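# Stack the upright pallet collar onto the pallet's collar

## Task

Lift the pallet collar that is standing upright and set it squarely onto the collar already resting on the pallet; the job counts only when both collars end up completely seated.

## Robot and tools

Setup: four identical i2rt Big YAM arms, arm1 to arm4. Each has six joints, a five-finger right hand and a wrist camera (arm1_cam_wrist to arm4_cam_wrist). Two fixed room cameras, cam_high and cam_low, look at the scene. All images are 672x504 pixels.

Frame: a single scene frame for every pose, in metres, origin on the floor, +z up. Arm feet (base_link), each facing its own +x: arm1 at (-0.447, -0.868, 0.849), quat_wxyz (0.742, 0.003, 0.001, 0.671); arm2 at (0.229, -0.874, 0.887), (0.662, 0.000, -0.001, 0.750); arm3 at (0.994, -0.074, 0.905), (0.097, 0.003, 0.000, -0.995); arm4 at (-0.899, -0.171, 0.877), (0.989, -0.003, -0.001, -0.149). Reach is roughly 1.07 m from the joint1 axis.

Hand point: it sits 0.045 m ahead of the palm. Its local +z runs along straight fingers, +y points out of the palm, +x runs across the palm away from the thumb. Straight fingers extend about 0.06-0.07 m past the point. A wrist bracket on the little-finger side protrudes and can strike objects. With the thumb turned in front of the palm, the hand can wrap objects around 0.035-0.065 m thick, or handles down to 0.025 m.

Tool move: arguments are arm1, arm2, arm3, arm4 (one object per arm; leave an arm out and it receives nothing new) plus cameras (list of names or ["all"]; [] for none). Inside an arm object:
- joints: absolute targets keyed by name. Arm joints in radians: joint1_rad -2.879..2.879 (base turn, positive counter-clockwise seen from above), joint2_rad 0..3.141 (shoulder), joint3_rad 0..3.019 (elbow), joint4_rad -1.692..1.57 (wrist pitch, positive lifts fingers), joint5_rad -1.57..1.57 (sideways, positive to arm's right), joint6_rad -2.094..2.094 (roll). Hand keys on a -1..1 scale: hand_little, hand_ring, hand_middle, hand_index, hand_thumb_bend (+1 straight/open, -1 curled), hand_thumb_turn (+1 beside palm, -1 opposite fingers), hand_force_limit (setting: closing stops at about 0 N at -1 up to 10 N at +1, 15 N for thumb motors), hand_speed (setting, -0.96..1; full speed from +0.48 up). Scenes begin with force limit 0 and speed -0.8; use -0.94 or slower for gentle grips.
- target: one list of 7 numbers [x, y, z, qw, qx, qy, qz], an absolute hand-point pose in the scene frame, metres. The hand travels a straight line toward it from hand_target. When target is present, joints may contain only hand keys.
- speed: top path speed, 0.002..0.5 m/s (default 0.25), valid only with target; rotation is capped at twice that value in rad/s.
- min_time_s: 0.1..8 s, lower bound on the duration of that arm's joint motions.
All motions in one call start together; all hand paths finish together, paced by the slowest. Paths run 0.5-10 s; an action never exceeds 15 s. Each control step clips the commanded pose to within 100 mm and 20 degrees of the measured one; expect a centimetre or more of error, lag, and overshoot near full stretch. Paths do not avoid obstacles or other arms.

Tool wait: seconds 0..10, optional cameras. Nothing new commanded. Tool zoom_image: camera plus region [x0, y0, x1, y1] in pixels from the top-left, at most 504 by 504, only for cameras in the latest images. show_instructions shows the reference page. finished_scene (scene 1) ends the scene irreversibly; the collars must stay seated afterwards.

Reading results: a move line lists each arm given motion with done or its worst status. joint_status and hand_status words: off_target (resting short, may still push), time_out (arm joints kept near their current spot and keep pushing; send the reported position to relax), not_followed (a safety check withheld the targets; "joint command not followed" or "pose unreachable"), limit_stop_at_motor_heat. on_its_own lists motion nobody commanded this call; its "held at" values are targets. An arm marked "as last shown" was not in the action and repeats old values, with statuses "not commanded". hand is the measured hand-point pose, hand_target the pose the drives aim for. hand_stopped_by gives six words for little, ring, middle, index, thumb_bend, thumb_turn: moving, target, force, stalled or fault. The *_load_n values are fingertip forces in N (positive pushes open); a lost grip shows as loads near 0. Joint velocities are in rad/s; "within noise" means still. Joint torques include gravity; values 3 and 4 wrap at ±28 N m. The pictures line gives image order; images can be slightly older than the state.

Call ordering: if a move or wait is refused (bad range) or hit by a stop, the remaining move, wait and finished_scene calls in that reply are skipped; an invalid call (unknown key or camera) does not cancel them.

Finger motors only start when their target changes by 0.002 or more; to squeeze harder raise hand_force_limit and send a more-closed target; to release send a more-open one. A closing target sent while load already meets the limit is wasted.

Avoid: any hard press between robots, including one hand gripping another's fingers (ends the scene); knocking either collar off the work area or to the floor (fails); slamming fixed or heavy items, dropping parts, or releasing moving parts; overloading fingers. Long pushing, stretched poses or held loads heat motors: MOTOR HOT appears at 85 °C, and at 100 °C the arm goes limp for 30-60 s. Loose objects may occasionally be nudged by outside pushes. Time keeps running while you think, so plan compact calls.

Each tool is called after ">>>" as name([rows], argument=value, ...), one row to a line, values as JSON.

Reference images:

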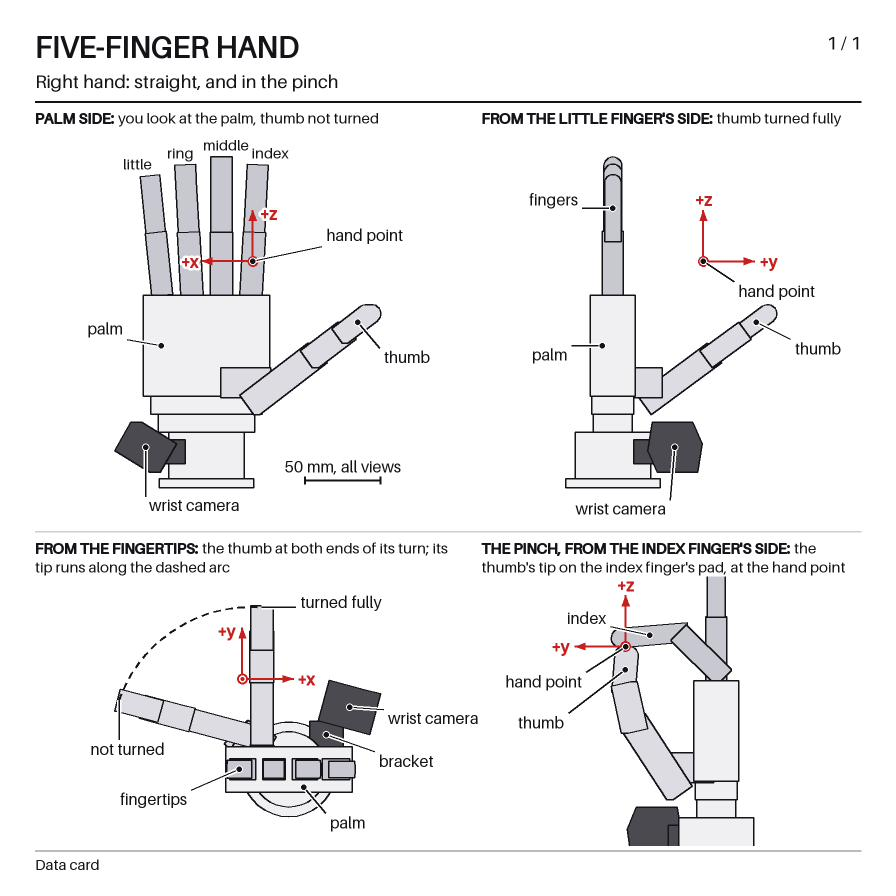

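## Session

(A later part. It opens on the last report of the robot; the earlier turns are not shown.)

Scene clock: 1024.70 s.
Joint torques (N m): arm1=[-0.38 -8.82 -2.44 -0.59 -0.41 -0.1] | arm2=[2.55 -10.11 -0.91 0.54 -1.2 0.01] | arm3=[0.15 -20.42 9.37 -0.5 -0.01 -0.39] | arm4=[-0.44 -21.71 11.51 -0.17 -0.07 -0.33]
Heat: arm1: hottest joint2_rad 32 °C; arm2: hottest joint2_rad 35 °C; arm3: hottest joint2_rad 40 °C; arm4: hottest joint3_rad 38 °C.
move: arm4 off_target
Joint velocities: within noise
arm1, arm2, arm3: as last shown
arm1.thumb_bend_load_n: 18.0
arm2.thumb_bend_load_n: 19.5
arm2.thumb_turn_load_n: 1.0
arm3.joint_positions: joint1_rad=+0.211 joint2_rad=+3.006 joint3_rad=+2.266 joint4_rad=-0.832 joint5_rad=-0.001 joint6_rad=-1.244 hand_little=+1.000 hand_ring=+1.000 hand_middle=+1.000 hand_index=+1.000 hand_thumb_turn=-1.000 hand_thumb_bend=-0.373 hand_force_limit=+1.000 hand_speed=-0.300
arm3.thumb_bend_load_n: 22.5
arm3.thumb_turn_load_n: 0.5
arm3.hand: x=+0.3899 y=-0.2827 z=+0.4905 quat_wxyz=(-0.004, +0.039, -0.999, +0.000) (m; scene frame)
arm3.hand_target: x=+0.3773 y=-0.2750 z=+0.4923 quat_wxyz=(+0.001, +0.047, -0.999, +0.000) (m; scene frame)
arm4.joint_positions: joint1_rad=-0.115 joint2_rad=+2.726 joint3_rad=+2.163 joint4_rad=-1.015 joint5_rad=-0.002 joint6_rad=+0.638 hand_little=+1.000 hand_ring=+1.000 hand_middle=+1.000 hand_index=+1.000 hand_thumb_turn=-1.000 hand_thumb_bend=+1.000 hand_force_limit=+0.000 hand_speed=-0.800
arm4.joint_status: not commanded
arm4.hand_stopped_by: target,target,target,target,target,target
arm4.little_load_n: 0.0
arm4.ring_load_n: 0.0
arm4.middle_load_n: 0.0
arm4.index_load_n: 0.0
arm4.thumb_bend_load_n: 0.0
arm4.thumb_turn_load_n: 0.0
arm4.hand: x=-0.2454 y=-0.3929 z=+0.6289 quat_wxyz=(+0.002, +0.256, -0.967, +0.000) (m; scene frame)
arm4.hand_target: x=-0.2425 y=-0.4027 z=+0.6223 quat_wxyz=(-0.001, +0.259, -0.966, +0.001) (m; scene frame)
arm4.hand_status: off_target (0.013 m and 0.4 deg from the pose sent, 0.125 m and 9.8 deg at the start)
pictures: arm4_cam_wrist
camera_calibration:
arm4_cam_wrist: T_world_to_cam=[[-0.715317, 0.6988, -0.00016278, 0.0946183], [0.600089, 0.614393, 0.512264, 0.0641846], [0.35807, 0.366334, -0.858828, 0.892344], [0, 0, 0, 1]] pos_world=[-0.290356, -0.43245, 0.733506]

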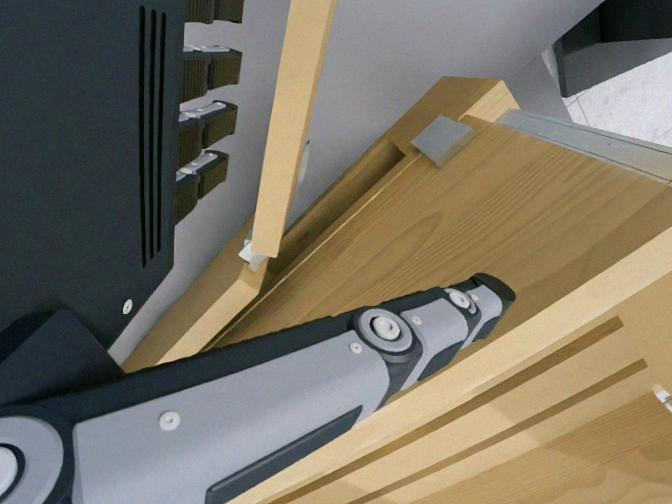

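>>> move(arm4={"target": [-0.238, -0.410, 0.478, 0, -0.2689, 0.9632, 0], "speed": 0.12}, cameras=["arm4_cam_wrist"])

>>> zoom_image(camera="arm4_cam_wrist", region=[100, 0, 400, 380])

Scene clock: 1033.73 s.
Joint torques (N m): arm1=[-0.38 -8.82 -2.45 -0.61 -0.42 -0.1] | arm2=[2.55 -10.17 -0.92 0.51 -1.19 0.01] | arm3=[0.15 -20.54 9.4 -0.49 0.01 -0.39] | arm4=[-0.73 -22.89 11.54 -0.12 -0.04 -0.32]
Heat: arm1: hottest joint2_rad 32 °C; arm2: hottest joint2_rad 35 °C; arm3: hottest joint2_rad 41 °C; arm4: hottest joint3_rad 39 °C.
move: arm4 off_target
Joint velocities: within noise
arm1, arm2, arm3: as last shown
arm1.thumb_turn_load_n: 1.0
arm2.thumb_bend_load_n: 20.0
arm2.thumb_turn_load_n: 1.5
arm4.joint_positions: joint1_rad=-0.116 joint2_rad=+3.116 joint3_rad=+2.563 joint4_rad=-1.020 joint5_rad=-0.002 joint6_rad=+0.616 hand_little=+1.000 hand_ring=+1.000 hand_middle=+1.000 hand_index=+1.000 hand_thumb_turn=-1.000 hand_thumb_bend=+1.000 hand_force_limit=+0.000 hand_speed=-0.800
arm4.joint_status: not commanded
arm4.hand_stopped_by: target,target,target,target,target,target
arm4.little_load_n: 0.0
arm4.ring_load_n: 0.0
arm4.middle_load_n: 0.0
arm4.index_load_n: 0.0
arm4.thumb_bend_load_n: 0.0
arm4.thumb_turn_load_n: 0.0
arm4.hand: x=-0.2376 y=-0.3981 z=+0.4836 quat_wxyz=(+0.000, +0.267, -0.964, +0.002) (m; scene frame)
arm4.hand_target: x=-0.2387 y=-0.4096 z=+0.4784 quat_wxyz=(-0.003, +0.268, -0.963, +0.004) (m; scene frame)
arm4.hand_status: off_target (0.013 m and 0.3 deg from the pose sent, 0.152 m and 1.5 deg at the start; a joint's target at an end of its range on 21 of 67 steps)
pictures: arm4_cam_wrist
camera_calibration:
arm4_cam_wrist: T_world_to_cam=[[-0.730635, 0.682748, -0.0052142, 0.0961677], [0.583786, 0.628656, 0.513795, 0.138208], [0.354071, 0.372353, -0.857897, 0.767699], [0, 0, 0, 1]] pos_world=[-0.28224, -0.438399, 0.588097]

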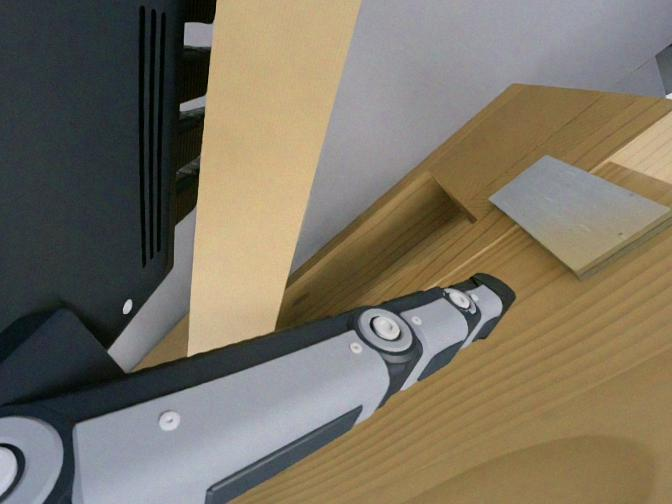

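Scaled by 1.326 from the camera's 672x504 image, which has a finer 960x720 frame.

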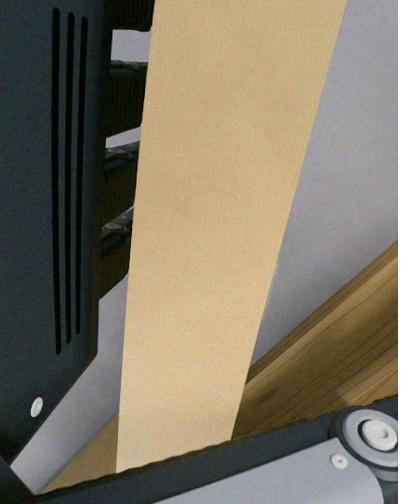

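>>> move(arm4={"joints": {"hand_thumb_bend": 0.0, "hand_speed": 0.0}})

>>> move(arm4={"joints": {"hand_thumb_bend": -0.95, "hand_force_limit": 1.0, "hand_speed": -0.3}}, cameras=["arm4_cam_wrist", "cam_high", "cam_low"])

Scene clock: 1042.30 s.
Joint torques (N m): arm1=[-0.44 -8.82 -2.44 -0.59 -0.41 -0.1] | arm2=[2.43 -9.93 -0.88 0.55 -1.19 0.02] | arm3=[0.73 -20.19 9.39 -0.35 0.01 -0.39] | arm4=[-0.79 -22.42 11.56 0.02 0.01 -0.31]
Heat: arm1: hottest joint2_rad 32 °C; arm2: hottest joint2_rad 35 °C; arm3: hottest joint2_rad 41 °C; arm4: hottest joint3_rad 39 °C.
move: arm4 done
Joint velocities: within noise
arm1, arm2, arm3: as last shown
arm1.joint_positions: joint1_rad=-0.257 joint2_rad=+2.620 joint3_rad=+0.700 joint4_rad=+0.386 joint5_rad=+0.018 joint6_rad=-0.427 hand_little=+1.000 hand_ring=+1.000 hand_middle=+1.000 hand_index=+1.000 hand_thumb_turn=-1.000 hand_thumb_bend=-0.371 hand_force_limit=+1.000 hand_speed=-0.300
arm2.little_load_n: -0.5
arm2.hand: x=+0.0119 y=-0.6525 z=+0.4782 quat_wxyz=(-0.022, +0.999, +0.026, +0.005) (m; scene frame)
arm2.hand_target: x=+0.0106 y=-0.6716 z=+0.4727 quat_wxyz=(+0.000, +0.999, +0.032, +0.000) (m; scene frame)
arm3.thumb_bend_load_n: 22.0
arm3.hand: x=+0.3899 y=-0.2828 z=+0.4905 quat_wxyz=(-0.004, +0.039, -0.999, +0.000) (m; scene frame)
arm4.joint_positions: joint1_rad=-0.116 joint2_rad=+3.116 joint3_rad=+2.563 joint4_rad=-1.024 joint5_rad=-0.004 joint6_rad=+0.614 hand_little=+1.000 hand_ring=+1.000 hand_middle=+1.000 hand_index=+1.000 hand_thumb_turn=-1.000 hand_thumb_bend=+0.000 hand_force_limit=+0.000 hand_speed=+0.000
arm4.joint_status: all done
arm4.hand_stopped_by: target,target,target,target,target,target
arm4.little_load_n: 0.0
arm4.ring_load_n: 0.0
arm4.middle_load_n: 0.0
arm4.index_load_n: 0.0
arm4.thumb_bend_load_n: 0.5
arm4.thumb_turn_load_n: 0.0
arm4.hand: x=-0.2384 y=-0.3975 z=+0.4838 quat_wxyz=(+0.001, +0.268, -0.963, +0.000) (m; scene frame)
arm4.hand_target: x=-0.2388 y=-0.4095 z=+0.4784 quat_wxyz=(-0.003, +0.268, -0.963, +0.004) (m; scene frame)
arm4.hand_status: not commanded
pictures: none

Scene clock: 1043.60 s.
Joint torques (N m): arm1=[-0.38 -8.76 -2.44 -0.59 -0.4 -0.1] | arm2=[2.61 -10.05 -0.9 0.59 -1.18 0.02] | arm3=[0.32 -20.07 9.4 -0.44 -0.03 -0.42] | arm4=[-0.85 -22.65 11.44 1.11 0.66 -0.25]
Heat: arm1: hottest joint2_rad 32 °C; arm2: hottest joint2_rad 35 °C; arm3: hottest joint2_rad 41 °C; arm4: hottest joint3_rad 39 °C.
move: arm4 off_target
Joint velocities: within noise
arm1, arm2, arm3: as last shown
arm1.joint_positions: joint1_rad=-0.258 joint2_rad=+2.620 joint3_rad=+0.700 joint4_rad=+0.386 joint5_rad=+0.018 joint6_rad=-0.427 hand_little=+1.000 hand_ring=+1.000 hand_middle=+1.000 hand_index=+1.000 hand_thumb_turn=-1.000 hand_thumb_bend=-0.371 hand_force_limit=+1.000 hand_speed=-0.300
arm1.thumb_bend_load_n: 17.5
arm1.thumb_turn_load_n: 0.5
arm1.hand: x=-0.3798 y=-0.6842 z=+0.4798 quat_wxyz=(-0.015, +0.999, +0.034, +0.013) (m; scene frame)
arm2.joint_positions: joint1_rad=+0.486 joint2_rad=+2.677 joint3_rad=+0.953 joint4_rad=+0.185 joint5_rad=+0.030 joint6_rad=+0.557 hand_little=+1.000 hand_ring=+1.000 hand_middle=+1.000 hand_index=+1.000 hand_thumb_turn=-1.000 hand_thumb_bend=-0.372 hand_force_limit=+1.000 hand_speed=-0.300
arm2.little_load_n: 0.0
arm2.thumb_bend_load_n: 19.5
arm2.thumb_turn_load_n: 1.0
arm2.hand: x=+0.0119 y=-0.6526 z=+0.4783 quat_wxyz=(-0.022, +0.999, +0.026, +0.005) (m; scene frame)
arm2.hand_target: x=+0.0106 y=-0.6715 z=+0.4727 quat_wxyz=(+0.000, +0.999, +0.032, +0.000) (m; scene frame)
arm3.joint_positions: joint1_rad=+0.211 joint2_rad=+3.006 joint3_rad=+2.266 joint4_rad=-0.832 joint5_rad=-0.001 joint6_rad=-1.242 hand_little=+1.000 hand_ring=+1.000 hand_middle=+1.000 hand_index=+1.000 hand_thumb_turn=-1.000 hand_thumb_bend=-0.373 hand_force_limit=+1.000 hand_speed=-0.300
arm3.thumb_bend_load_n: 23.0
arm3.hand: x=+0.3900 y=-0.2828 z=+0.4904 quat_wxyz=(-0.004, +0.039, -0.999, +0.000) (m; scene frame)
arm3.hand_target: x=+0.3773 y=-0.2749 z=+0.4923 quat_wxyz=(+0.001, +0.047, -0.999, +0.000) (m; scene frame)
arm4.joint_positions: joint1_rad=-0.114 joint2_rad=+3.120 joint3_rad=+2.563 joint4_rad=-1.050 joint5_rad=-0.022 joint6_rad=+0.609 hand_little=+1.000 hand_ring=+1.000 hand_middle=+1.000 hand_index=+1.000 hand_thumb_turn=-1.000 hand_thumb_bend=-0.385 hand_force_limit=+1.000 hand_speed=-0.300
arm4.joint_status: hand_thumb_bend off_target (ended at -0.385, target -0.950); the others done
arm4.hand_stopped_by: target,target,target,target,force,target
arm4.little_load_n: 0.0
arm4.ring_load_n: 0.0
arm4.middle_load_n: 0.0
arm4.index_load_n: 0.0
arm4.thumb_bend_load_n: 16.5
arm4.thumb_turn_load_n: 2.5
arm4.hand: x=-0.2453 y=-0.3893 z=+0.4830 quat_wxyz=(+0.006, +0.271, -0.962, -0.017) (m; scene frame)
arm4.hand_target: x=-0.2387 y=-0.4097 z=+0.4785 quat_wxyz=(-0.003, +0.268, -0.963, +0.004) (m; scene frame)
arm4.hand_status: not commanded
pictures: arm4_cam_wrist, cam_high, cam_low
camera_calibration:
arm4_cam_wrist: T_world_to_cam=[[-0.736201, 0.675957, 0.0330227, 0.0620469], [0.590138, 0.617318, 0.520247, 0.131527], [0.331279, 0.402494, -0.853377, 0.770678], [0, 0, 0, 1]] pos_world=[-0.287249, -0.433328, 0.587204]

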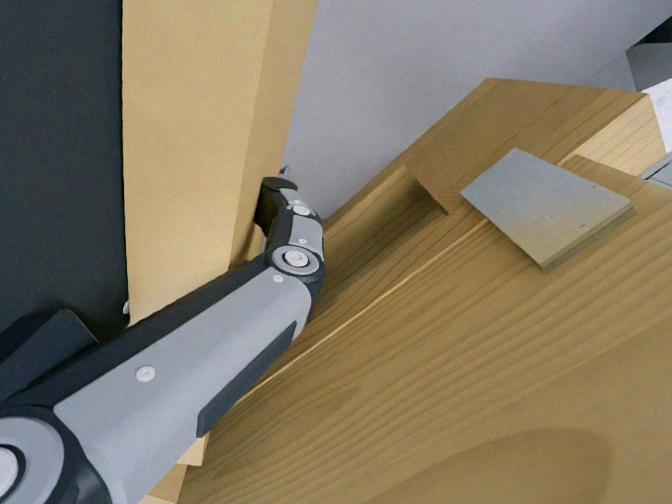

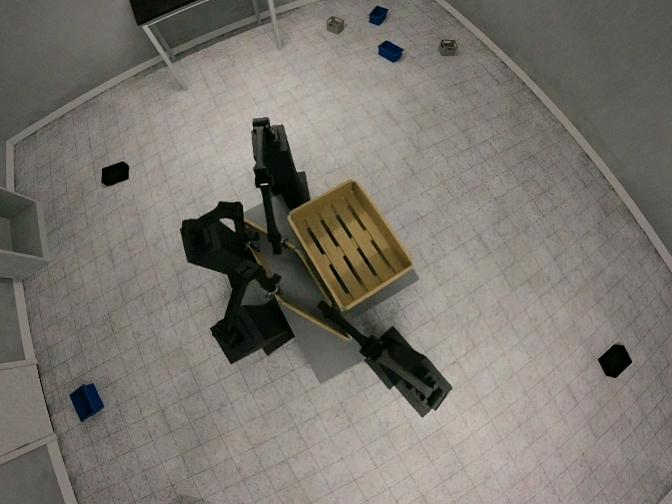

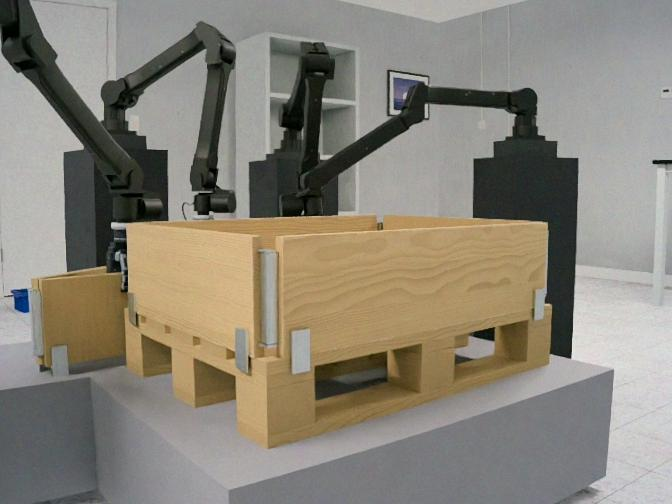

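>>> move(arm1={"target": [-0.385, -0.690, 0.521, 0, 0.9995, 0.0320, 0], "speed": 0.04}, arm2={"target": [0.010, -0.663, 0.516, 0, 0.9995, 0.0320, 0], "speed": 0.04}, arm3={"target": [0.377, -0.280, 0.552, 0, -0.0471, 0.9989, 0], "speed": 0.04}, arm4={"target": [-0.2387, -0.4097, 0.540, 0, -0.2689, 0.9632, 0], "speed": 0.04}, cameras=["arm1_cam_wrist", "arm2_cam_wrist", "arm3_cam_wrist", "arm4_cam_wrist", "cam_low"])

Scene clock: 1056.30 s.
Joint torques (N m): arm1=[0.91 -11.11 -2.81 -0.44 0.03 0.06] | arm2=[1.61 -15.38 -3.99 0.1 -0.53 -0.11] | arm3=[0.67 -26.17 5.55 -2.19 -0.11 -0.37] | arm4=[-0.91 -29.04 7.04 -0.25 0.09 -0.3]
Heat: arm1: hottest joint2_rad 32 °C; arm2: hottest joint2_rad 35 °C; arm3: hottest joint2_rad 40 °C; arm4: hottest joint3_rad 39 °C.
move: arm1 done; arm2 off_target; arm3 off_target; arm4 off_target
Joint velocities: within noise
arm1.joint_positions: joint1_rad=-0.258 joint2_rad=+2.503 joint3_rad=+0.647 joint4_rad=+0.292 joint5_rad=+0.007 joint6_rad=-0.429 hand_little=+1.000 hand_ring=+1.000 hand_middle=+1.000 hand_index=+1.000 hand_thumb_turn=-1.000 hand_thumb_bend=-0.377 hand_force_limit=+1.000 hand_speed=-0.300
arm1.joint_status: not commanded
arm1.hand_stopped_by: target,target,target,target,force,target
arm1.little_load_n: 0.0
arm1.ring_load_n: 0.0
arm1.middle_load_n: 0.0
arm1.index_load_n: 0.0
arm1.thumb_bend_load_n: 0.0
arm1.thumb_turn_load_n: -0.5
arm1.hand: x=-0.3826 y=-0.6860 z=+0.5155 quat_wxyz=(-0.004, +0.999, +0.035, +0.002) (m; scene frame)
arm1.hand_target: x=-0.3849 y=-0.6899 z=+0.5208 quat_wxyz=(+0.000, +0.999, +0.032, +0.000) (m; scene frame)
arm1.hand_status: done (0.007 m and 0.6 deg from the pose sent, 0.042 m and 2.3 deg at the start)
arm2.joint_positions: joint1_rad=+0.485 joint2_rad=+2.627 joint3_rad=+0.929 joint4_rad=+0.138 joint5_rad=+0.012 joint6_rad=+0.555 hand_little=+1.000 hand_ring=+1.000 hand_middle=+1.000 hand_index=+1.000 hand_thumb_turn=-1.000 hand_thumb_bend=-0.372 hand_force_limit=+1.000 hand_speed=-0.300
arm2.joint_status: not commanded
arm2.hand_stopped_by: target,target,target,target,force,target
arm2.little_load_n: 0.0
arm2.ring_load_n: 0.0
arm2.middle_load_n: 0.0
arm2.index_load_n: 0.0
arm2.thumb_bend_load_n: 17.5
arm2.thumb_turn_load_n: 1.5
arm2.hand: x=+0.0100 y=-0.6559 z=+0.4967 quat_wxyz=(-0.008, +1.000, +0.027, +0.003) (m; scene frame)
arm2.hand_target: x=+0.0102 y=-0.6631 z=+0.5146 quat_wxyz=(+0.000, +0.999, +0.032, +0.000) (m; scene frame)
arm2.hand_status: off_target (0.021 m and 1.2 deg from the pose sent, 0.039 m and 2.7 deg at the start)
arm3.joint_positions: joint1_rad=+0.211 joint2_rad=+2.948 joint3_rad=+2.180 joint4_rad=-0.806 joint5_rad=+0.002 joint6_rad=-1.241 hand_little=+1.000 hand_ring=+1.000 hand_middle=+1.000 hand_index=+1.000 hand_thumb_turn=-1.000 hand_thumb_bend=-0.373 hand_force_limit=+1.000 hand_speed=-0.300
arm3.joint_status: not commanded
arm3.hand_stopped_by: target,target,target,target,force,target
arm3.little_load_n: 0.0
arm3.ring_load_n: 0.0
arm3.middle_load_n: 0.0
arm3.index_load_n: 0.0
arm3.thumb_bend_load_n: 19.0
arm3.thumb_turn_load_n: 1.5
arm3.hand: x=+0.3966 y=-0.2794 z=+0.5053 quat_wxyz=(-0.004, +0.038, -0.999, -0.002) (m; scene frame)
arm3.hand_target: x=+0.3769 y=-0.2799 z=+0.5495 quat_wxyz=(+0.000, +0.047, -0.999, +0.000) (m; scene frame)
arm3.hand_status: off_target (0.051 m and 1.1 deg from the pose sent, 0.063 m and 1.1 deg at the start)
arm4.joint_positions: joint1_rad=-0.114 joint2_rad=+3.029 joint3_rad=+2.426 joint4_rad=-1.013 joint5_rad=-0.006 joint6_rad=+0.611 hand_little=+1.000 hand_ring=+1.000 hand_middle=+1.000 hand_index=+1.000 hand_thumb_turn=-1.000 hand_thumb_bend=-0.385 hand_force_limit=+1.000 hand_speed=-0.300
arm4.joint_status: not commanded
arm4.hand_stopped_by: target,target,target,target,force,target
arm4.little_load_n: 0.0
arm4.ring_load_n: 0.0
arm4.middle_load_n: 0.0
arm4.index_load_n: 0.0
arm4.thumb_bend_load_n: 13.5
arm4.thumb_turn_load_n: 2.0
arm4.hand: x=-0.2546 y=-0.3885 z=+0.5020 quat_wxyz=(+0.016, +0.270, -0.963, -0.014) (m; scene frame)
arm4.hand_target: x=-0.2390 y=-0.4095 z=+0.5390 quat_wxyz=(+0.000, +0.269, -0.963, +0.000) (m; scene frame)
arm4.hand_status: off_target (0.046 m and 2.4 deg from the pose sent, 0.061 m and 2.1 deg at the start)
pictures: arm1_cam_wrist, arm2_cam_wrist, arm3_cam_wrist, arm4_cam_wrist, cam_low
camera_calibration:
arm1_cam_wrist: T_world_to_cam=[[0.347482, -0.936539, -0.046383, -0.48402], [-0.78211, -0.316761, 0.536626, -0.800135], [-0.517263, -0.150191, -0.842545, 0.253119], [0, 0, 0, 1]] pos_world=[-0.326676, -0.668739, 0.620187]
arm2_cam_wrist: T_world_to_cam=[[0.364348, -0.931012, 0.0216006, -0.634239], [-0.805442, -0.303394, 0.509132, -0.446051], [-0.467455, -0.202899, -0.860417, 0.415542], [0, 0, 0, 1]] pos_world=[0.0660625, -0.6415, 0.598338]
arm3_cam_wrist: T_world_to_cam=[[-0.307909, 0.951392, 0.00672691, 0.384977], [0.794494, 0.253228, 0.551956, -0.528594], [0.523423, 0.175297, -0.833846, 0.382498], [0, 0, 0, 1]] pos_world=[0.338294, -0.29946, 0.608115]
arm4_cam_wrist: T_world_to_cam=[[-0.734449, 0.677603, 0.0379485, 0.0527527], [0.599538, 0.621601, 0.504149, 0.138743], [0.318024, 0.393023, -0.862782, 0.787231], [0, 0, 0, 1]] pos_world=[-0.294796, -0.431388, 0.60726]

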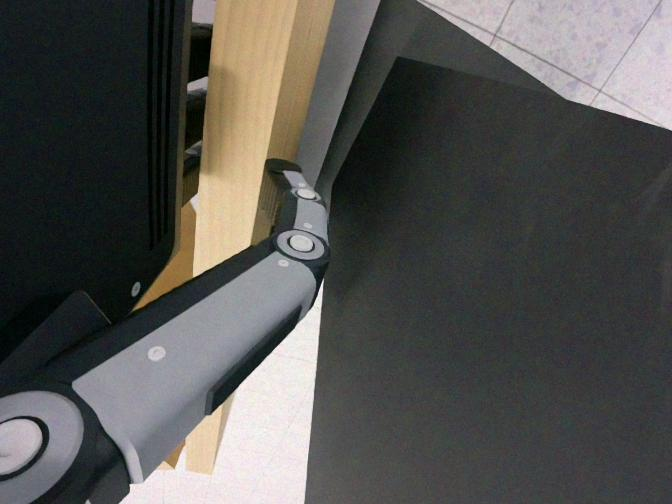

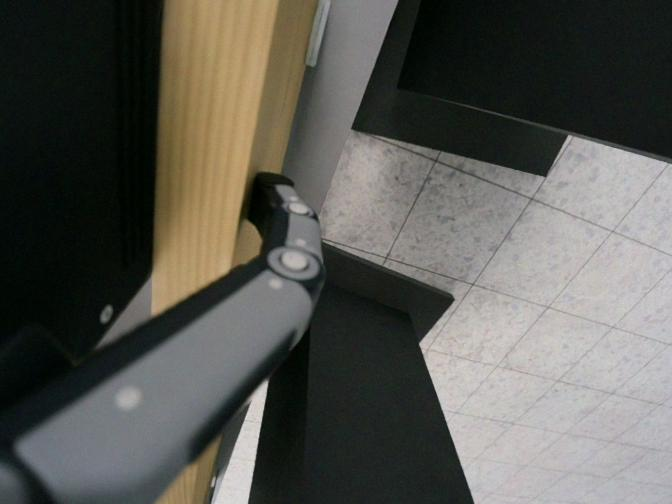

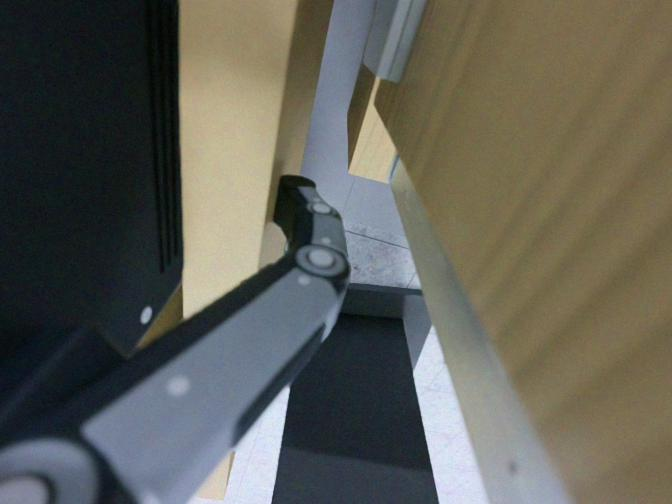

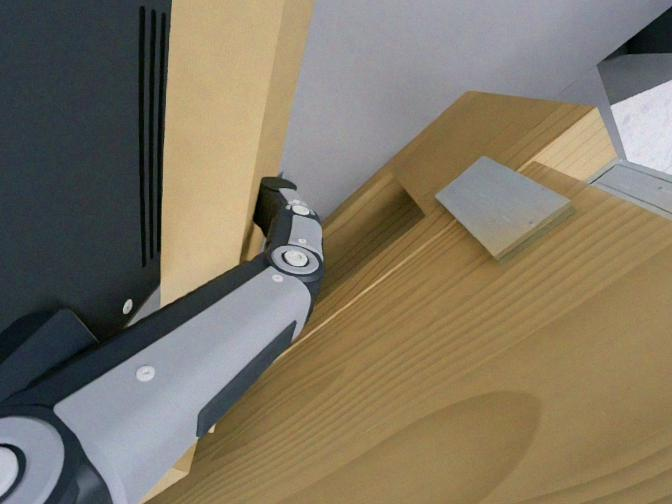

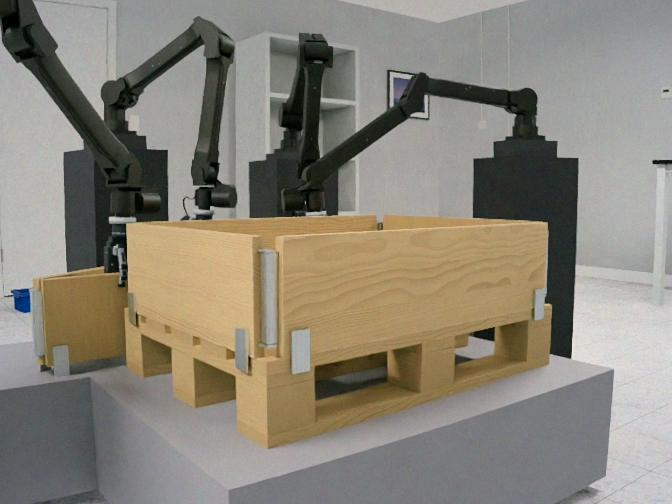

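>>> move(arm1={"joints": {"hand_thumb_bend": -0.1, "hand_speed": 0.0}, "target": [-0.384, -0.688, 0.500, 0, 0.9995, 0.0320, 0], "speed": 0.1}, arm2={"target": [0.010, -0.663, 0.492, 0, 0.9995, 0.0320, 0], "speed": 0.1}, arm3={"target": [0.385, -0.280, 0.505, 0, -0.0471, 0.9989, 0], "speed": 0.1}, arm4={"target": [-0.245, -0.400, 0.498, 0, -0.2689, 0.9632, 0], "speed": 0.1})

>>> move(arm1={"target": [-0.384, -0.688, 0.471, 0, 0.9995, 0.0320, 0], "speed": 0.1})

>>> move(arm1={"joints": {"hand_thumb_bend": -0.95, "hand_force_limit": 1.0, "hand_speed": 0.2}}, cameras=["arm1_cam_wrist"])

Scene clock: 1125.27 s.
Joint torques (N m): arm1=[0.85 -9.47 -1.63 0.14 0.03 0.04] | arm2=[1.55 -10.93 -0.85 0.94 -0.51 -0.11] | arm3=[1.08 -19.9 9.25 -0.43 -0.11 -0.31] | arm4=[-0.32 -23.77 9.24 1.44 0.05 -0.22]
Heat: arm1: hottest joint2_rad 32 °C; arm2: hottest joint2_rad 40 °C; arm3: hottest joint2_rad 44 °C; arm4: hottest joint2_rad 43 °C.
move: arm1 done; arm2 done; arm3 off_target; arm4 off_target
Joint velocities: within noise
arm1.joint_positions: joint1_rad=-0.258 joint2_rad=+2.548 joint3_rad=+0.674 joint4_rad=+0.299 joint5_rad=+0.007 joint6_rad=-0.429 hand_little=+1.000 hand_ring=+1.000 hand_middle=+1.000 hand_index=+1.000 hand_thumb_turn=-1.000 hand_thumb_bend=-0.100 hand_force_limit=+1.000 hand_speed=+0.000
arm1.joint_status: all done
arm1.hand_stopped_by: target,target,target,target,target,target
arm1.little_load_n: 0.0
arm1.ring_load_n: 0.0
arm1.middle_load_n: 0.0
arm1.index_load_n: 0.0
arm1.thumb_bend_load_n: 0.0
arm1.thumb_turn_load_n: 0.0
arm1.hand: x=-0.3834 y=-0.6879 z=+0.5026 quat_wxyz=(+0.001, +0.999, +0.035, +0.000) (m; scene frame)
arm1.hand_target: x=-0.3840 y=-0.6879 z=+0.5000 quat_wxyz=(+0.000, +0.999, +0.032, +0.000) (m; scene frame)
arm1.hand_status: done (0.003 m and 0.4 deg from the pose sent, 0.016 m and 0.6 deg at the start)
arm2.joint_positions: joint1_rad=+0.485 joint2_rad=+2.628 joint3_rad=+0.933 joint4_rad=+0.138 joint5_rad=+0.012 joint6_rad=+0.555 hand_little=+1.000 hand_ring=+1.000 hand_middle=+1.000 hand_index=+1.000 hand_thumb_turn=-1.000 hand_thumb_bend=-0.372 hand_force_limit=+1.000 hand_speed=-0.300
arm2.joint_status: not commanded
arm2.hand_stopped_by: target,target,target,target,force,target
arm2.little_load_n: 0.0
arm2.ring_load_n: 0.0
arm2.middle_load_n: 0.0
arm2.index_load_n: 0.0
arm2.thumb_bend_load_n: 16.5
arm2.thumb_turn_load_n: 1.5
arm2.hand: x=+0.0092 y=-0.6548 z=+0.4960 quat_wxyz=(-0.009, +1.000, +0.027, +0.002) (m; scene frame)
arm2.hand_target: x=+0.0102 y=-0.6629 z=+0.4922 quat_wxyz=(+0.000, +0.999, +0.032, +0.000) (m; scene frame)
arm2.hand_status: done (0.009 m and 1.2 deg from the pose sent, 0.009 m and 1.2 deg at the start)
arm3.joint_positions: joint1_rad=+0.211 joint2_rad=+2.955 joint3_rad=+2.192 joint4_rad=-0.813 joint5_rad=+0.002 joint6_rad=-1.241 hand_little=+1.000 hand_ring=+1.000 hand_middle=+1.000 hand_index=+1.000 hand_thumb_turn=-1.000 hand_thumb_bend=-0.373 hand_force_limit=+1.000 hand_speed=-0.300
arm3.joint_status: not commanded
arm3.hand_stopped_by: target,target,target,target,force,target
arm3.little_load_n: 0.0
arm3.ring_load_n: 0.0
arm3.middle_load_n: 0.0
arm3.index_load_n: 0.0
arm3.thumb_bend_load_n: 18.5
arm3.thumb_turn_load_n: 1.0
arm3.hand: x=+0.3958 y=-0.2798 z=+0.5041 quat_wxyz=(-0.005, +0.038, -0.999, -0.002) (m; scene frame)
arm3.hand_target: x=+0.3853 y=-0.2799 z=+0.5052 quat_wxyz=(+0.001, +0.047, -0.999, +0.000) (m; scene frame)
arm3.hand_status: off_target (0.011 m and 1.2 deg from the pose sent, 0.012 m and 1.1 deg at the start)
arm4.joint_positions: joint1_rad=-0.114 joint2_rad=+3.030 joint3_rad=+2.426 joint4_rad=-1.007 joint5_rad=-0.006 joint6_rad=+0.611 hand_little=+1.000 hand_ring=+1.000 hand_middle=+1.000 hand_index=+1.000 hand_thumb_turn=-1.000 hand_thumb_bend=-0.385 hand_force_limit=+1.000 hand_speed=-0.300
arm4.joint_status: not commanded
arm4.hand_stopped_by: target,target,target,target,force,target
arm4.little_load_n: 0.0
arm4.ring_load_n: 0.0
arm4.middle_load_n: 0.0
arm4.index_load_n: 0.0
arm4.thumb_bend_load_n: 14.5
arm4.thumb_turn_load_n: 2.0
arm4.hand: x=-0.2538 y=-0.3889 z=+0.5009 quat_wxyz=(+0.014, +0.270, -0.963, -0.012) (m; scene frame)
arm4.hand_target: x=-0.2454 y=-0.3999 z=+0.4986 quat_wxyz=(+0.000, +0.269, -0.963, +0.000) (m; scene frame)
arm4.hand_status: off_target (0.014 m and 2.2 deg from the pose sent, 0.015 m and 2.4 deg at the start)
pictures: none

Scene clock: 1126.23 s.
Joint torques (N m): arm1=[0.73 -4.72 0.83 0.62 0.03 0.04] | arm2=[1.55 -10.81 -0.84 0.94 -0.51 -0.11] | arm3=[1.26 -20.07 9.29 -0.28 -0.12 -0.31] | arm4=[-0.32 -23.71 9.21 1.4 0.05 -0.21]
Heat: arm1: hottest joint2_rad 32 °C; arm2: hottest joint2_rad 40 °C; arm3: hottest joint2_rad 44 °C; arm4: hottest joint2_rad 43 °C.
move: arm1 off_target
Joint velocities: within noise
arm1.joint_positions: joint1_rad=-0.258 joint2_rad=+2.571 joint3_rad=+0.694 joint4_rad=+0.320 joint5_rad=+0.007 joint6_rad=-0.429 hand_little=+1.000 hand_ring=+1.000 hand_middle=+1.000 hand_index=+1.000 hand_thumb_turn=-1.000 hand_thumb_bend=-0.100 hand_force_limit=+1.000 hand_speed=+0.000
arm1.joint_status: not commanded
arm1.hand_stopped_by: target,target,target,target,target,target
arm1.little_load_n: 0.0
arm1.ring_load_n: 0.0
arm1.middle_load_n: 0.0
arm1.index_load_n: 0.0
arm1.thumb_bend_load_n: 0.0
arm1.thumb_turn_load_n: 0.0
arm1.hand: x=-0.3809 y=-0.6813 z=+0.4936 quat_wxyz=(-0.007, +0.999, +0.035, +0.003) (m; scene frame)
arm1.hand_target: x=-0.3842 y=-0.6887 z=+0.4731 quat_wxyz=(+0.000, +0.999, +0.032, +0.000) (m; scene frame)
arm1.hand_status: off_target (0.024 m and 0.9 deg from the pose sent, 0.032 m and 0.4 deg at the start)
arm2, arm3, arm4: as last shown
arm2.thumb_bend_load_n: 17.0
arm2.hand_target: x=+0.0101 y=-0.6629 z=+0.4922 quat_wxyz=(+0.000, +0.999, +0.032, +0.000) (m; scene frame)
arm3.ring_load_n: -0.5
arm3.thumb_turn_load_n: 1.5
arm3.hand: x=+0.3957 y=-0.2798 z=+0.5042 quat_wxyz=(-0.005, +0.038, -0.999, -0.002) (m; scene frame)
arm3.hand_target: x=+0.3852 y=-0.2799 z=+0.5053 quat_wxyz=(+0.001, +0.047, -0.999, +0.000) (m; scene frame)
pictures: none

Scene clock: 1127.10 s.
Joint torques (N m): arm1=[0.85 -4.78 0.96 0.61 0.03 0.05] | arm2=[1.49 -10.75 -0.92 0.98 -0.56 -0.1] | arm3=[0.97 -19.66 9.2 -0.25 -0.1 -0.31] | arm4=[-0.26 -23.71 9.21 1.43 0.05 -0.22]
Heat: arm1: hottest joint2_rad 32 °C; arm2: hottest joint2_rad 40 °C; arm3: hottest joint2_rad 44 °C; arm4: hottest joint2_rad 43 °C.
move: arm1 off_target
Joint velocities: within noise
arm1.joint_positions: joint1_rad=-0.258 joint2_rad=+2.572 joint3_rad=+0.692 joint4_rad=+0.321 joint5_rad=+0.007 joint6_rad=-0.429 hand_little=+1.000 hand_ring=+1.000 hand_middle=+1.000 hand_index=+1.000 hand_thumb_turn=-1.000 hand_thumb_bend=-0.425 hand_force_limit=+1.000 hand_speed=+0.200
arm1.joint_status: hand_thumb_bend off_target (ended at -0.425, target -0.950); the others done
arm1.hand_stopped_by: target,target,target,target,force,target
arm1.little_load_n: 0.0
arm1.ring_load_n: 0.0
arm1.middle_load_n: 0.0
arm1.index_load_n: 0.0
arm1.thumb_bend_load_n: 3.0
arm1.thumb_turn_load_n: 0.0
arm1.hand: x=-0.3814 y=-0.6828 z=+0.4936 quat_wxyz=(-0.006, +0.999, +0.035, +0.003) (m; scene frame)
arm1.hand_target: x=-0.3841 y=-0.6884 z=+0.4731 quat_wxyz=(+0.000, +0.999, +0.032, +0.000) (m; scene frame)
arm1.hand_status: not commanded
arm2, arm3, arm4: as last shown
arm2.joint_positions: joint1_rad=+0.485 joint2_rad=+2.628 joint3_rad=+0.934 joint4_rad=+0.138 joint5_rad=+0.013 joint6_rad=+0.555 hand_little=+1.000 hand_ring=+1.000 hand_middle=+1.000 hand_index=+1.000 hand_thumb_turn=-1.000 hand_thumb_bend=-0.372 hand_force_limit=+1.000 hand_speed=-0.300
arm2.thumb_bend_load_n: 17.5
arm2.thumb_turn_load_n: 2.0
arm2.hand: x=+0.0088 y=-0.6538 z=+0.4958 quat_wxyz=(-0.010, +1.000, +0.027, +0.002) (m; scene frame)
arm3.ring_load_n: 0.0
arm3.thumb_turn_load_n: 1.0
arm3.hand_target: x=+0.3851 y=-0.2799 z=+0.5053 quat_wxyz=(+0.001, +0.047, -0.999, +0.000) (m; scene frame)
arm4.thumb_bend_load_n: 14.0
pictures: arm1_cam_wrist
camera_calibration:
arm1_cam_wrist: T_world_to_cam=[[0.3482, -0.936108, -0.0495827, -0.480322], [-0.782923, -0.319495, 0.533811, -0.787233], [-0.515546, -0.147054, -0.844149, 0.239383], [0, 0, 0, 1]] pos_world=[-0.325681, -0.665948, 0.598493]

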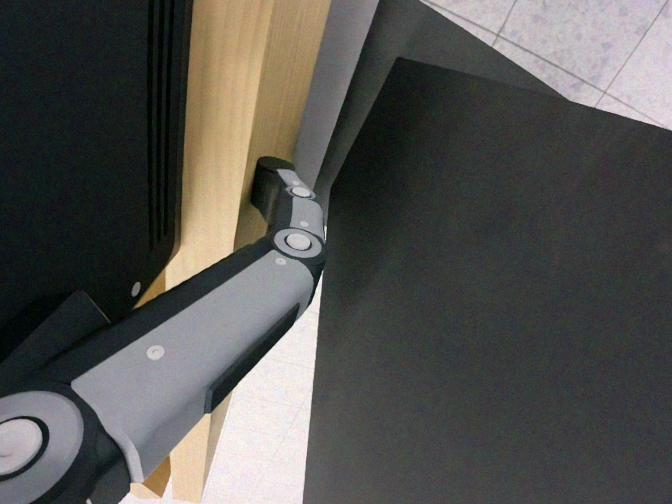

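>>> move(arm1={"joints": {"hand_thumb_bend": 0.1, "hand_speed": 0.3}, "target": [-0.384, -0.680, 0.508, 0, 0.9995, 0.0320, 0], "speed": 0.1})

>>> move(arm1={"target": [-0.384, -0.670, 0.508, 0, 0.9995, 0.0320, 0], "speed": 0.1})

>>> move(arm1={"target": [-0.384, -0.672, 0.472, 0, 0.9995, 0.0320, 0], "speed": 0.1}, cameras=["arm1_cam_wrist"])

Scene clock: 1135.27 s.
Joint torques (N m): arm1=[1.79 -11.16 -2.3 -0.46 0.02 0.09] | arm2=[1.49 -10.75 -0.94 0.99 -0.56 -0.1] | arm3=[1.26 -20.01 9.32 -0.24 -0.1 -0.3] | arm4=[-0.32 -23.77 9.25 1.44 0.05 -0.21]
Heat: arm1: hottest joint2_rad 32 °C; arm2: hottest joint2_rad 38 °C; arm3: hottest joint2_rad 43 °C; arm4: hottest joint2_rad 41 °C.
move: arm1 done
Joint velocities: within noise
arm1.joint_positions: joint1_rad=-0.258 joint2_rad=+2.534 joint3_rad=+0.687 joint4_rad=+0.281 joint5_rad=+0.007 joint6_rad=-0.422 hand_little=+1.000 hand_ring=+1.000 hand_middle=+1.000 hand_index=+1.000 hand_thumb_turn=-1.000 hand_thumb_bend=+0.100 hand_force_limit=+1.000 hand_speed=+0.300
arm1.joint_status: all done
arm1.hand_stopped_by: target,target,target,target,target,target
arm1.little_load_n: 0.0
arm1.ring_load_n: 0.0
arm1.middle_load_n: 0.0
arm1.index_load_n: 0.0
arm1.thumb_bend_load_n: 0.0
arm1.thumb_turn_load_n: 0.0
arm1.hand: x=-0.3802 y=-0.6783 z=+0.5040 quat_wxyz=(-0.003, +0.999, +0.032, +0.002) (m; scene frame)
arm1.hand_target: x=-0.3839 y=-0.6801 z=+0.5079 quat_wxyz=(+0.000, +0.999, +0.032, +0.000) (m; scene frame)
arm1.hand_status: done (0.006 m and 0.4 deg from the pose sent, 0.015 m and 0.8 deg at the start)
arm2, arm3, arm4: as last shown
arm2.thumb_turn_load_n: 1.5
arm2.hand: x=+0.0088 y=-0.6538 z=+0.4959 quat_wxyz=(-0.010, +1.000, +0.027, +0.002) (m; scene frame)
arm4.thumb_bend_load_n: 14.5
pictures: none

Scene clock: 1136.23 s.
Joint torques (N m): arm1=[2.32 -11.4 -1.36 -0.46 0.02 0.1] | arm2=[1.61 -10.81 -0.96 0.96 -0.56 -0.1] | arm3=[0.91 -19.84 9.25 -0.36 -0.14 -0.32] | arm4=[-0.32 -23.65 9.22 1.44 0.05 -0.21]
Heat: arm1: hottest joint2_rad 32 °C; arm2: hottest joint2_rad 38 °C; arm3: hottest joint2_rad 43 °C; arm4: hottest joint2_rad 41 °C.
move: arm1 done
Joint velocities: within noise
arm1.joint_positions: joint1_rad=-0.251 joint2_rad=+2.528 joint3_rad=+0.696 joint4_rad=+0.252 joint5_rad=+0.007 joint6_rad=-0.409 hand_little=+1.000 hand_ring=+1.000 hand_middle=+1.000 hand_index=+1.000 hand_thumb_turn=-1.000 hand_thumb_bend=+0.100 hand_force_limit=+1.000 hand_speed=+0.300
arm1.joint_status: not commanded
arm1.hand_stopped_by: target,target,target,target,target,target
arm1.little_load_n: 0.0
arm1.ring_load_n: 0.0
arm1.middle_load_n: 0.0
arm1.index_load_n: 0.0
arm1.thumb_bend_load_n: 0.0
arm1.thumb_turn_load_n: 0.0
arm1.hand: x=-0.3819 y=-0.6770 z=+0.5054 quat_wxyz=(+0.004, +1.000, +0.029, -0.001) (m; scene frame)
arm1.hand_target: x=-0.3840 y=-0.6703 z=+0.5079 quat_wxyz=(+0.000, +0.999, +0.032, +0.000) (m; scene frame)
arm1.hand_status: done (0.008 m and 0.6 deg from the pose sent, 0.010 m and 0.4 deg at the start)
arm2, arm3, arm4: as last shown
arm2.thumb_bend_load_n: 17.0
arm4.index_load_n: -0.5
pictures: none

Scene clock: 1137.43 s.
Joint torques (N m): arm1=[2.08 -10.23 -1.58 0.1 0.02 0.05] | arm2=[1.44 -10.93 -0.96 1.01 -0.56 -0.1] | arm3=[1.26 -20.13 9.26 -0.4 -0.12 -0.31] | arm4=[-0.32 -23.65 9.22 1.43 0.05 -0.21]
Heat: arm1: hottest joint2_rad 32 °C; arm2: hottest joint2_rad 38 °C; arm3: hottest joint2_rad 43 °C; arm4: hottest joint2_rad 40 °C.
move: arm1 done
Joint velocities: within noise
arm1.joint_positions: joint1_rad=-0.251 joint2_rad=+2.624 joint3_rad=+0.761 joint4_rad=+0.286 joint5_rad=+0.007 joint6_rad=-0.409 hand_little=+1.000 hand_ring=+1.000 hand_middle=+1.000 hand_index=+1.000 hand_thumb_turn=-1.000 hand_thumb_bend=+0.100 hand_force_limit=+1.000 hand_speed=+0.300
arm1.joint_status: not commanded
arm1.hand_stopped_by: target,target,target,target,target,target
arm1.little_load_n: 0.0
arm1.ring_load_n: 0.0
arm1.middle_load_n: 0.0
arm1.index_load_n: 0.0
arm1.thumb_bend_load_n: 0.0
arm1.thumb_turn_load_n: 0.0
arm1.hand: x=-0.3810 y=-0.6738 z=+0.4743 quat_wxyz=(+0.002, +1.000, +0.029, +0.000) (m; scene frame)
arm1.hand_target: x=-0.3839 y=-0.6721 z=+0.4721 quat_wxyz=(+0.000, +0.999, +0.032, +0.000) (m; scene frame)
arm1.hand_status: done (0.004 m and 0.5 deg from the pose sent, 0.034 m and 0.6 deg at the start)
arm2, arm3, arm4: as last shown
arm2.thumb_bend_load_n: 17.5
arm4.index_load_n: 0.0
pictures: arm1_cam_wrist
camera_calibration:
arm1_cam_wrist: T_world_to_cam=[[0.3355, -0.941341, -0.0362985, -0.487586], [-0.783737, -0.300293, 0.543673, -0.765742], [-0.522681, -0.153954, -0.838512, 0.21449], [0, 0, 0, 1]] pos_world=[-0.324446, -0.65591, 0.578467]

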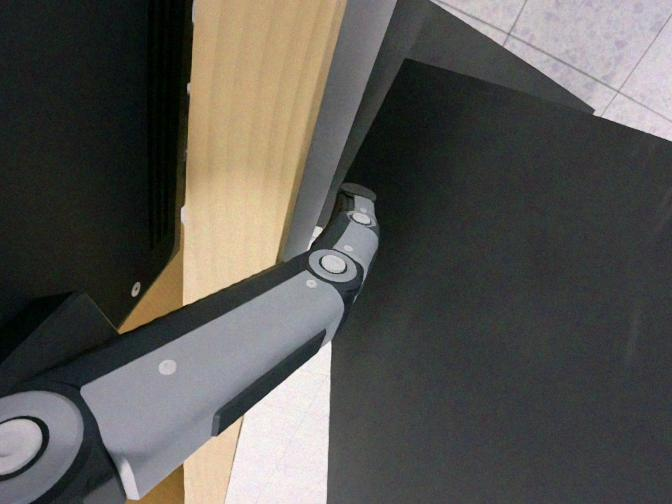

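>>> move(arm1={"joints": {"hand_thumb_bend": -0.95, "hand_force_limit": 1.0, "hand_speed": 0.1}}, cameras=["arm1_cam_wrist"])

Scene clock: 1142.10 s.
Joint torques (N m): arm1=[2.02 -10.81 -1.28 0.08 -0.32 0.14] | arm2=[1.44 -10.81 -0.98 0.95 -0.54 -0.11] | arm3=[1.03 -20.19 9.13 -0.27 -0.1 -0.3] | arm4=[-0.26 -23.59 9.22 1.43 0.06 -0.22]
Heat: arm1: hottest joint2_rad 32 °C; arm2: hottest joint2_rad 37 °C; arm3: hottest joint2_rad 43 °C; arm4: hottest joint2_rad 40 °C.
move: arm1 off_target
Joint velocities: within noise
arm1.joint_positions: joint1_rad=-0.251 joint2_rad=+2.634 joint3_rad=+0.756 joint4_rad=+0.286 joint5_rad=+0.016 joint6_rad=-0.419 hand_little=+1.000 hand_ring=+1.000 hand_middle=+1.000 hand_index=+1.000 hand_thumb_turn=-1.000 hand_thumb_bend=-0.392 hand_force_limit=+1.000 hand_speed=+0.100
arm1.joint_status: hand_thumb_bend off_target (ended at -0.392, target -0.950); the others done
arm1.hand_stopped_by: target,target,target,target,force,target
arm1.little_load_n: 0.0
arm1.ring_load_n: 0.0
arm1.middle_load_n: 0.0
arm1.index_load_n: 0.0
arm1.thumb_bend_load_n: 18.0
arm1.thumb_turn_load_n: 1.5
arm1.hand: x=-0.3816 y=-0.6823 z=+0.4735 quat_wxyz=(+0.011, +0.999, +0.034, +0.001) (m; scene frame)
arm1.hand_target: x=-0.3840 y=-0.6720 z=+0.4720 quat_wxyz=(+0.000, +0.999, +0.032, +0.000) (m; scene frame)
arm1.hand_status: not commanded
arm2, arm3, arm4: as last shown
arm2.joint_positions: joint1_rad=+0.485 joint2_rad=+2.628 joint3_rad=+0.934 joint4_rad=+0.138 joint5_rad=+0.012 joint6_rad=+0.555 hand_little=+1.000 hand_ring=+1.000 hand_middle=+1.000 hand_index=+1.000 hand_thumb_turn=-1.000 hand_thumb_bend=-0.372 hand_force_limit=+1.000 hand_speed=-0.300
arm2.hand: x=+0.0087 y=-0.6539 z=+0.4959 quat_wxyz=(-0.010, +1.000, +0.027, +0.002) (m; scene frame)
arm4.joint_positions: joint1_rad=-0.114 joint2_rad=+3.031 joint3_rad=+2.426 joint4_rad=-1.007 joint5_rad=-0.006 joint6_rad=+0.611 hand_little=+1.000 hand_ring=+1.000 hand_middle=+1.000 hand_index=+1.000 hand_thumb_turn=-1.000 hand_thumb_bend=-0.385 hand_force_limit=+1.000 hand_speed=-0.300
arm4.hand: x=-0.2539 y=-0.3889 z=+0.5006 quat_wxyz=(+0.014, +0.270, -0.963, -0.012) (m; scene frame)
arm4.hand_target: x=-0.2455 y=-0.3999 z=+0.4984 quat_wxyz=(+0.000, +0.269, -0.963, +0.000) (m; scene frame)
pictures: arm1_cam_wrist
camera_calibration:
arm1_cam_wrist: T_world_to_cam=[[0.344773, -0.938488, -0.0192896, -0.498048], [-0.782414, -0.298668, 0.546467, -0.768159], [-0.518614, -0.173314, -0.837258, 0.200026], [0, 0, 0, 1]] pos_world=[-0.325569, -0.662169, 0.57764]

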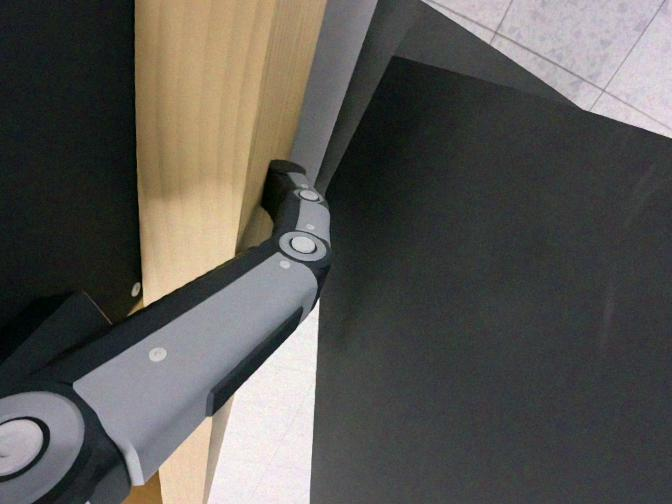

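>>> move(arm1={"target": [-0.384, -0.675, 0.474, 0.0523, 0.9981, 0.0320, 0.0017], "speed": 0.1})

Scene clock: 1213.40 s.
Joint torques (N m): arm1=[2.61 -11.11 -0.42 -0.62 0.15 0.19] | arm2=[1.38 -10.81 -0.99 0.92 -0.58 -0.11] | arm3=[1.14 -19.96 9.16 -0.27 -0.11 -0.33] | arm4=[-0.32 -23.65 9.22 1.43 0.04 -0.22]
Heat: arm1: hottest joint2_rad 32 °C; arm2: hottest joint2_rad 34 °C; arm3: hottest joint2_rad 41 °C; arm4: hottest joint3_rad 42 °C.
move: arm1 done
Joint velocities: within noise
arm1.joint_positions: joint1_rad=-0.234 joint2_rad=+2.631 joint3_rad=+0.809 joint4_rad=+0.144 joint5_rad=+0.043 joint6_rad=-0.398 hand_little=+1.000 hand_ring=+1.000 hand_middle=+1.000 hand_index=+1.000 hand_thumb_turn=-1.000 hand_thumb_bend=-0.392 hand_force_limit=+1.000 hand_speed=+0.100
arm1.joint_status: not commanded
arm1.hand_stopped_by: target,target,target,target,force,target
arm1.little_load_n: 0.0
arm1.ring_load_n: 0.0
arm1.middle_load_n: 1.5
arm1.index_load_n: 0.0
arm1.thumb_bend_load_n: 15.0
arm1.thumb_turn_load_n: 2.5
arm1.hand: x=-0.3819 y=-0.6847 z=+0.4760 quat_wxyz=(+0.056, +0.998, +0.033, -0.002) (m; scene frame)
arm1.hand_target: x=-0.3840 y=-0.6751 z=+0.4741 quat_wxyz=(+0.052, +0.998, +0.032, +0.002) (m; scene frame)
arm1.hand_status: done (0.010 m and 0.6 deg from the pose sent, 0.008 m and 4.7 deg at the start)
arm2, arm3, arm4: as last shown
arm2.joint_positions: joint1_rad=+0.485 joint2_rad=+2.628 joint3_rad=+0.934 joint4_rad=+0.138 joint5_rad=+0.014 joint6_rad=+0.555 hand_little=+1.000 hand_ring=+1.000 hand_middle=+1.000 hand_index=+1.000 hand_thumb_turn=-1.000 hand_thumb_bend=-0.372 hand_force_limit=+1.000 hand_speed=-0.300
arm2.thumb_bend_load_n: 18.5
arm2.thumb_turn_load_n: 2.0
arm2.hand: x=+0.0089 y=-0.6537 z=+0.4958 quat_wxyz=(-0.010, +1.000, +0.027, +0.002) (m; scene frame)
arm4.middle_load_n: 0.5
arm4.thumb_bend_load_n: 14.0
arm4.thumb_turn_load_n: 1.5
pictures: none

>>> move(arm1={"target": [-0.384, -0.675, 0.474, -0.0436, 0.9985, 0.0320, -0.0014], "speed": 0.1})

Scene clock: 1218.70 s.
Joint torques (N m): arm1=[0.09 -10.81 -3.08 1.1 -0.98 -0.03] | arm2=[1.67 -10.99 -0.94 0.95 -0.44 -0.11] | arm3=[1.08 -19.96 9.18 -0.28 -0.11 -0.28] | arm4=[-0.26 -23.77 9.24 1.37 0.05 -0.21]
Heat: arm1: hottest joint2_rad 32 °C; arm2: hottest joint2_rad 34 °C; arm3: hottest joint2_rad 40 °C; arm4: hottest joint3_rad 42 °C.
move: arm1 off_target
Joint velocities: within noise
arm1.joint_positions: joint1_rad=-0.260 joint2_rad=+2.643 joint3_rad=+0.712 joint4_rad=+0.407 joint5_rad=-0.003 joint6_rad=-0.431 hand_little=+1.000 hand_ring=+1.000 hand_middle=+1.000 hand_index=+1.000 hand_thumb_turn=-1.000 hand_thumb_bend=-0.388 hand_force_limit=+1.000 hand_speed=+0.100
arm1.joint_status: not commanded
arm1.hand_stopped_by: target,target,target,target,force,target
arm1.little_load_n: 0.0
arm1.ring_load_n: 0.0
arm1.middle_load_n: 0.0
arm1.index_load_n: 0.0
arm1.thumb_bend_load_n: 31.0
arm1.thumb_turn_load_n: 2.5
arm1.hand: x=-0.3823 y=-0.6810 z=+0.4724 quat_wxyz=(-0.025, +0.999, +0.035, +0.005) (m; scene frame)
arm1.hand_target: x=-0.3838 y=-0.6750 z=+0.4742 quat_wxyz=(-0.043, +0.999, +0.032, -0.001) (m; scene frame)
arm1.hand_status: off_target (0.006 m and 2.3 deg from the pose sent, 0.010 m and 11.4 deg at the start)
arm2.joint_positions: joint1_rad=+0.485 joint2_rad=+2.628 joint3_rad=+0.934 joint4_rad=+0.138 joint5_rad=+0.010 joint6_rad=+0.555 hand_little=+1.000 hand_ring=+1.000 hand_middle=+1.000 hand_index=+1.000 hand_thumb_turn=-1.000 hand_thumb_bend=-0.372 hand_force_limit=+1.000 hand_speed=-0.300
arm2.joint_status: not commanded
arm2.hand_stopped_by: target,target,target,target,force,target
arm2.little_load_n: 0.0
arm2.ring_load_n: 0.0
arm2.middle_load_n: 0.0
arm2.index_load_n: 0.0
arm2.thumb_bend_load_n: 17.0
arm2.thumb_turn_load_n: 1.0
arm2.hand: x=+0.0083 y=-0.6541 z=+0.4960 quat_wxyz=(-0.009, +1.000, +0.027, +0.001) (m; scene frame)
arm2.hand_target: x=+0.0101 y=-0.6629 z=+0.4922 quat_wxyz=(+0.000, +0.999, +0.032, +0.000) (m; scene frame)
arm2.hand_status: not commanded
arm3.joint_positions: joint1_rad=+0.211 joint2_rad=+2.955 joint3_rad=+2.193 joint4_rad=-0.813 joint5_rad=+0.002 joint6_rad=-1.241 hand_little=+1.000 hand_ring=+1.000 hand_middle=+1.000 hand_index=+1.000 hand_thumb_turn=-1.000 hand_thumb_bend=-0.373 hand_force_limit=+1.000 hand_speed=-0.300
arm3.joint_status: not commanded
arm3.hand_stopped_by: target,target,target,target,force,target
arm3.little_load_n: 0.0
arm3.ring_load_n: 0.0
arm3.middle_load_n: 0.0
arm3.index_load_n: 0.0
arm3.thumb_bend_load_n: 19.0
arm3.thumb_turn_load_n: 1.5
arm3.hand: x=+0.3958 y=-0.2799 z=+0.5041 quat_wxyz=(-0.005, +0.038, -0.999, -0.002) (m; scene frame)
arm3.hand_target: x=+0.3853 y=-0.2798 z=+0.5052 quat_wxyz=(+0.001, +0.047, -0.999, +0.000) (m; scene frame)
arm3.hand_status: not commanded
arm4.joint_positions: joint1_rad=-0.114 joint2_rad=+3.031 joint3_rad=+2.426 joint4_rad=-1.006 joint5_rad=-0.006 joint6_rad=+0.611 hand_little=+1.000 hand_ring=+1.000 hand_middle=+1.000 hand_index=+1.000 hand_thumb_turn=-1.000 hand_thumb_bend=-0.385 hand_force_limit=+1.000 hand_speed=-0.300
arm4.joint_status: not commanded
arm4.hand_stopped_by: target,target,target,target,force,target
arm4.little_load_n: 0.0
arm4.ring_load_n: 0.0
arm4.middle_load_n: 0.0
arm4.index_load_n: 0.0
arm4.thumb_bend_load_n: 14.5
arm4.thumb_turn_load_n: 2.0
arm4.hand: x=-0.2537 y=-0.3890 z=+0.5006 quat_wxyz=(+0.014, +0.270, -0.963, -0.012) (m; scene frame)
arm4.hand_target: x=-0.2456 y=-0.3998 z=+0.4984 quat_wxyz=(+0.000, +0.269, -0.963, +0.000) (m; scene frame)
arm4.hand_status: not commanded
pictures: none


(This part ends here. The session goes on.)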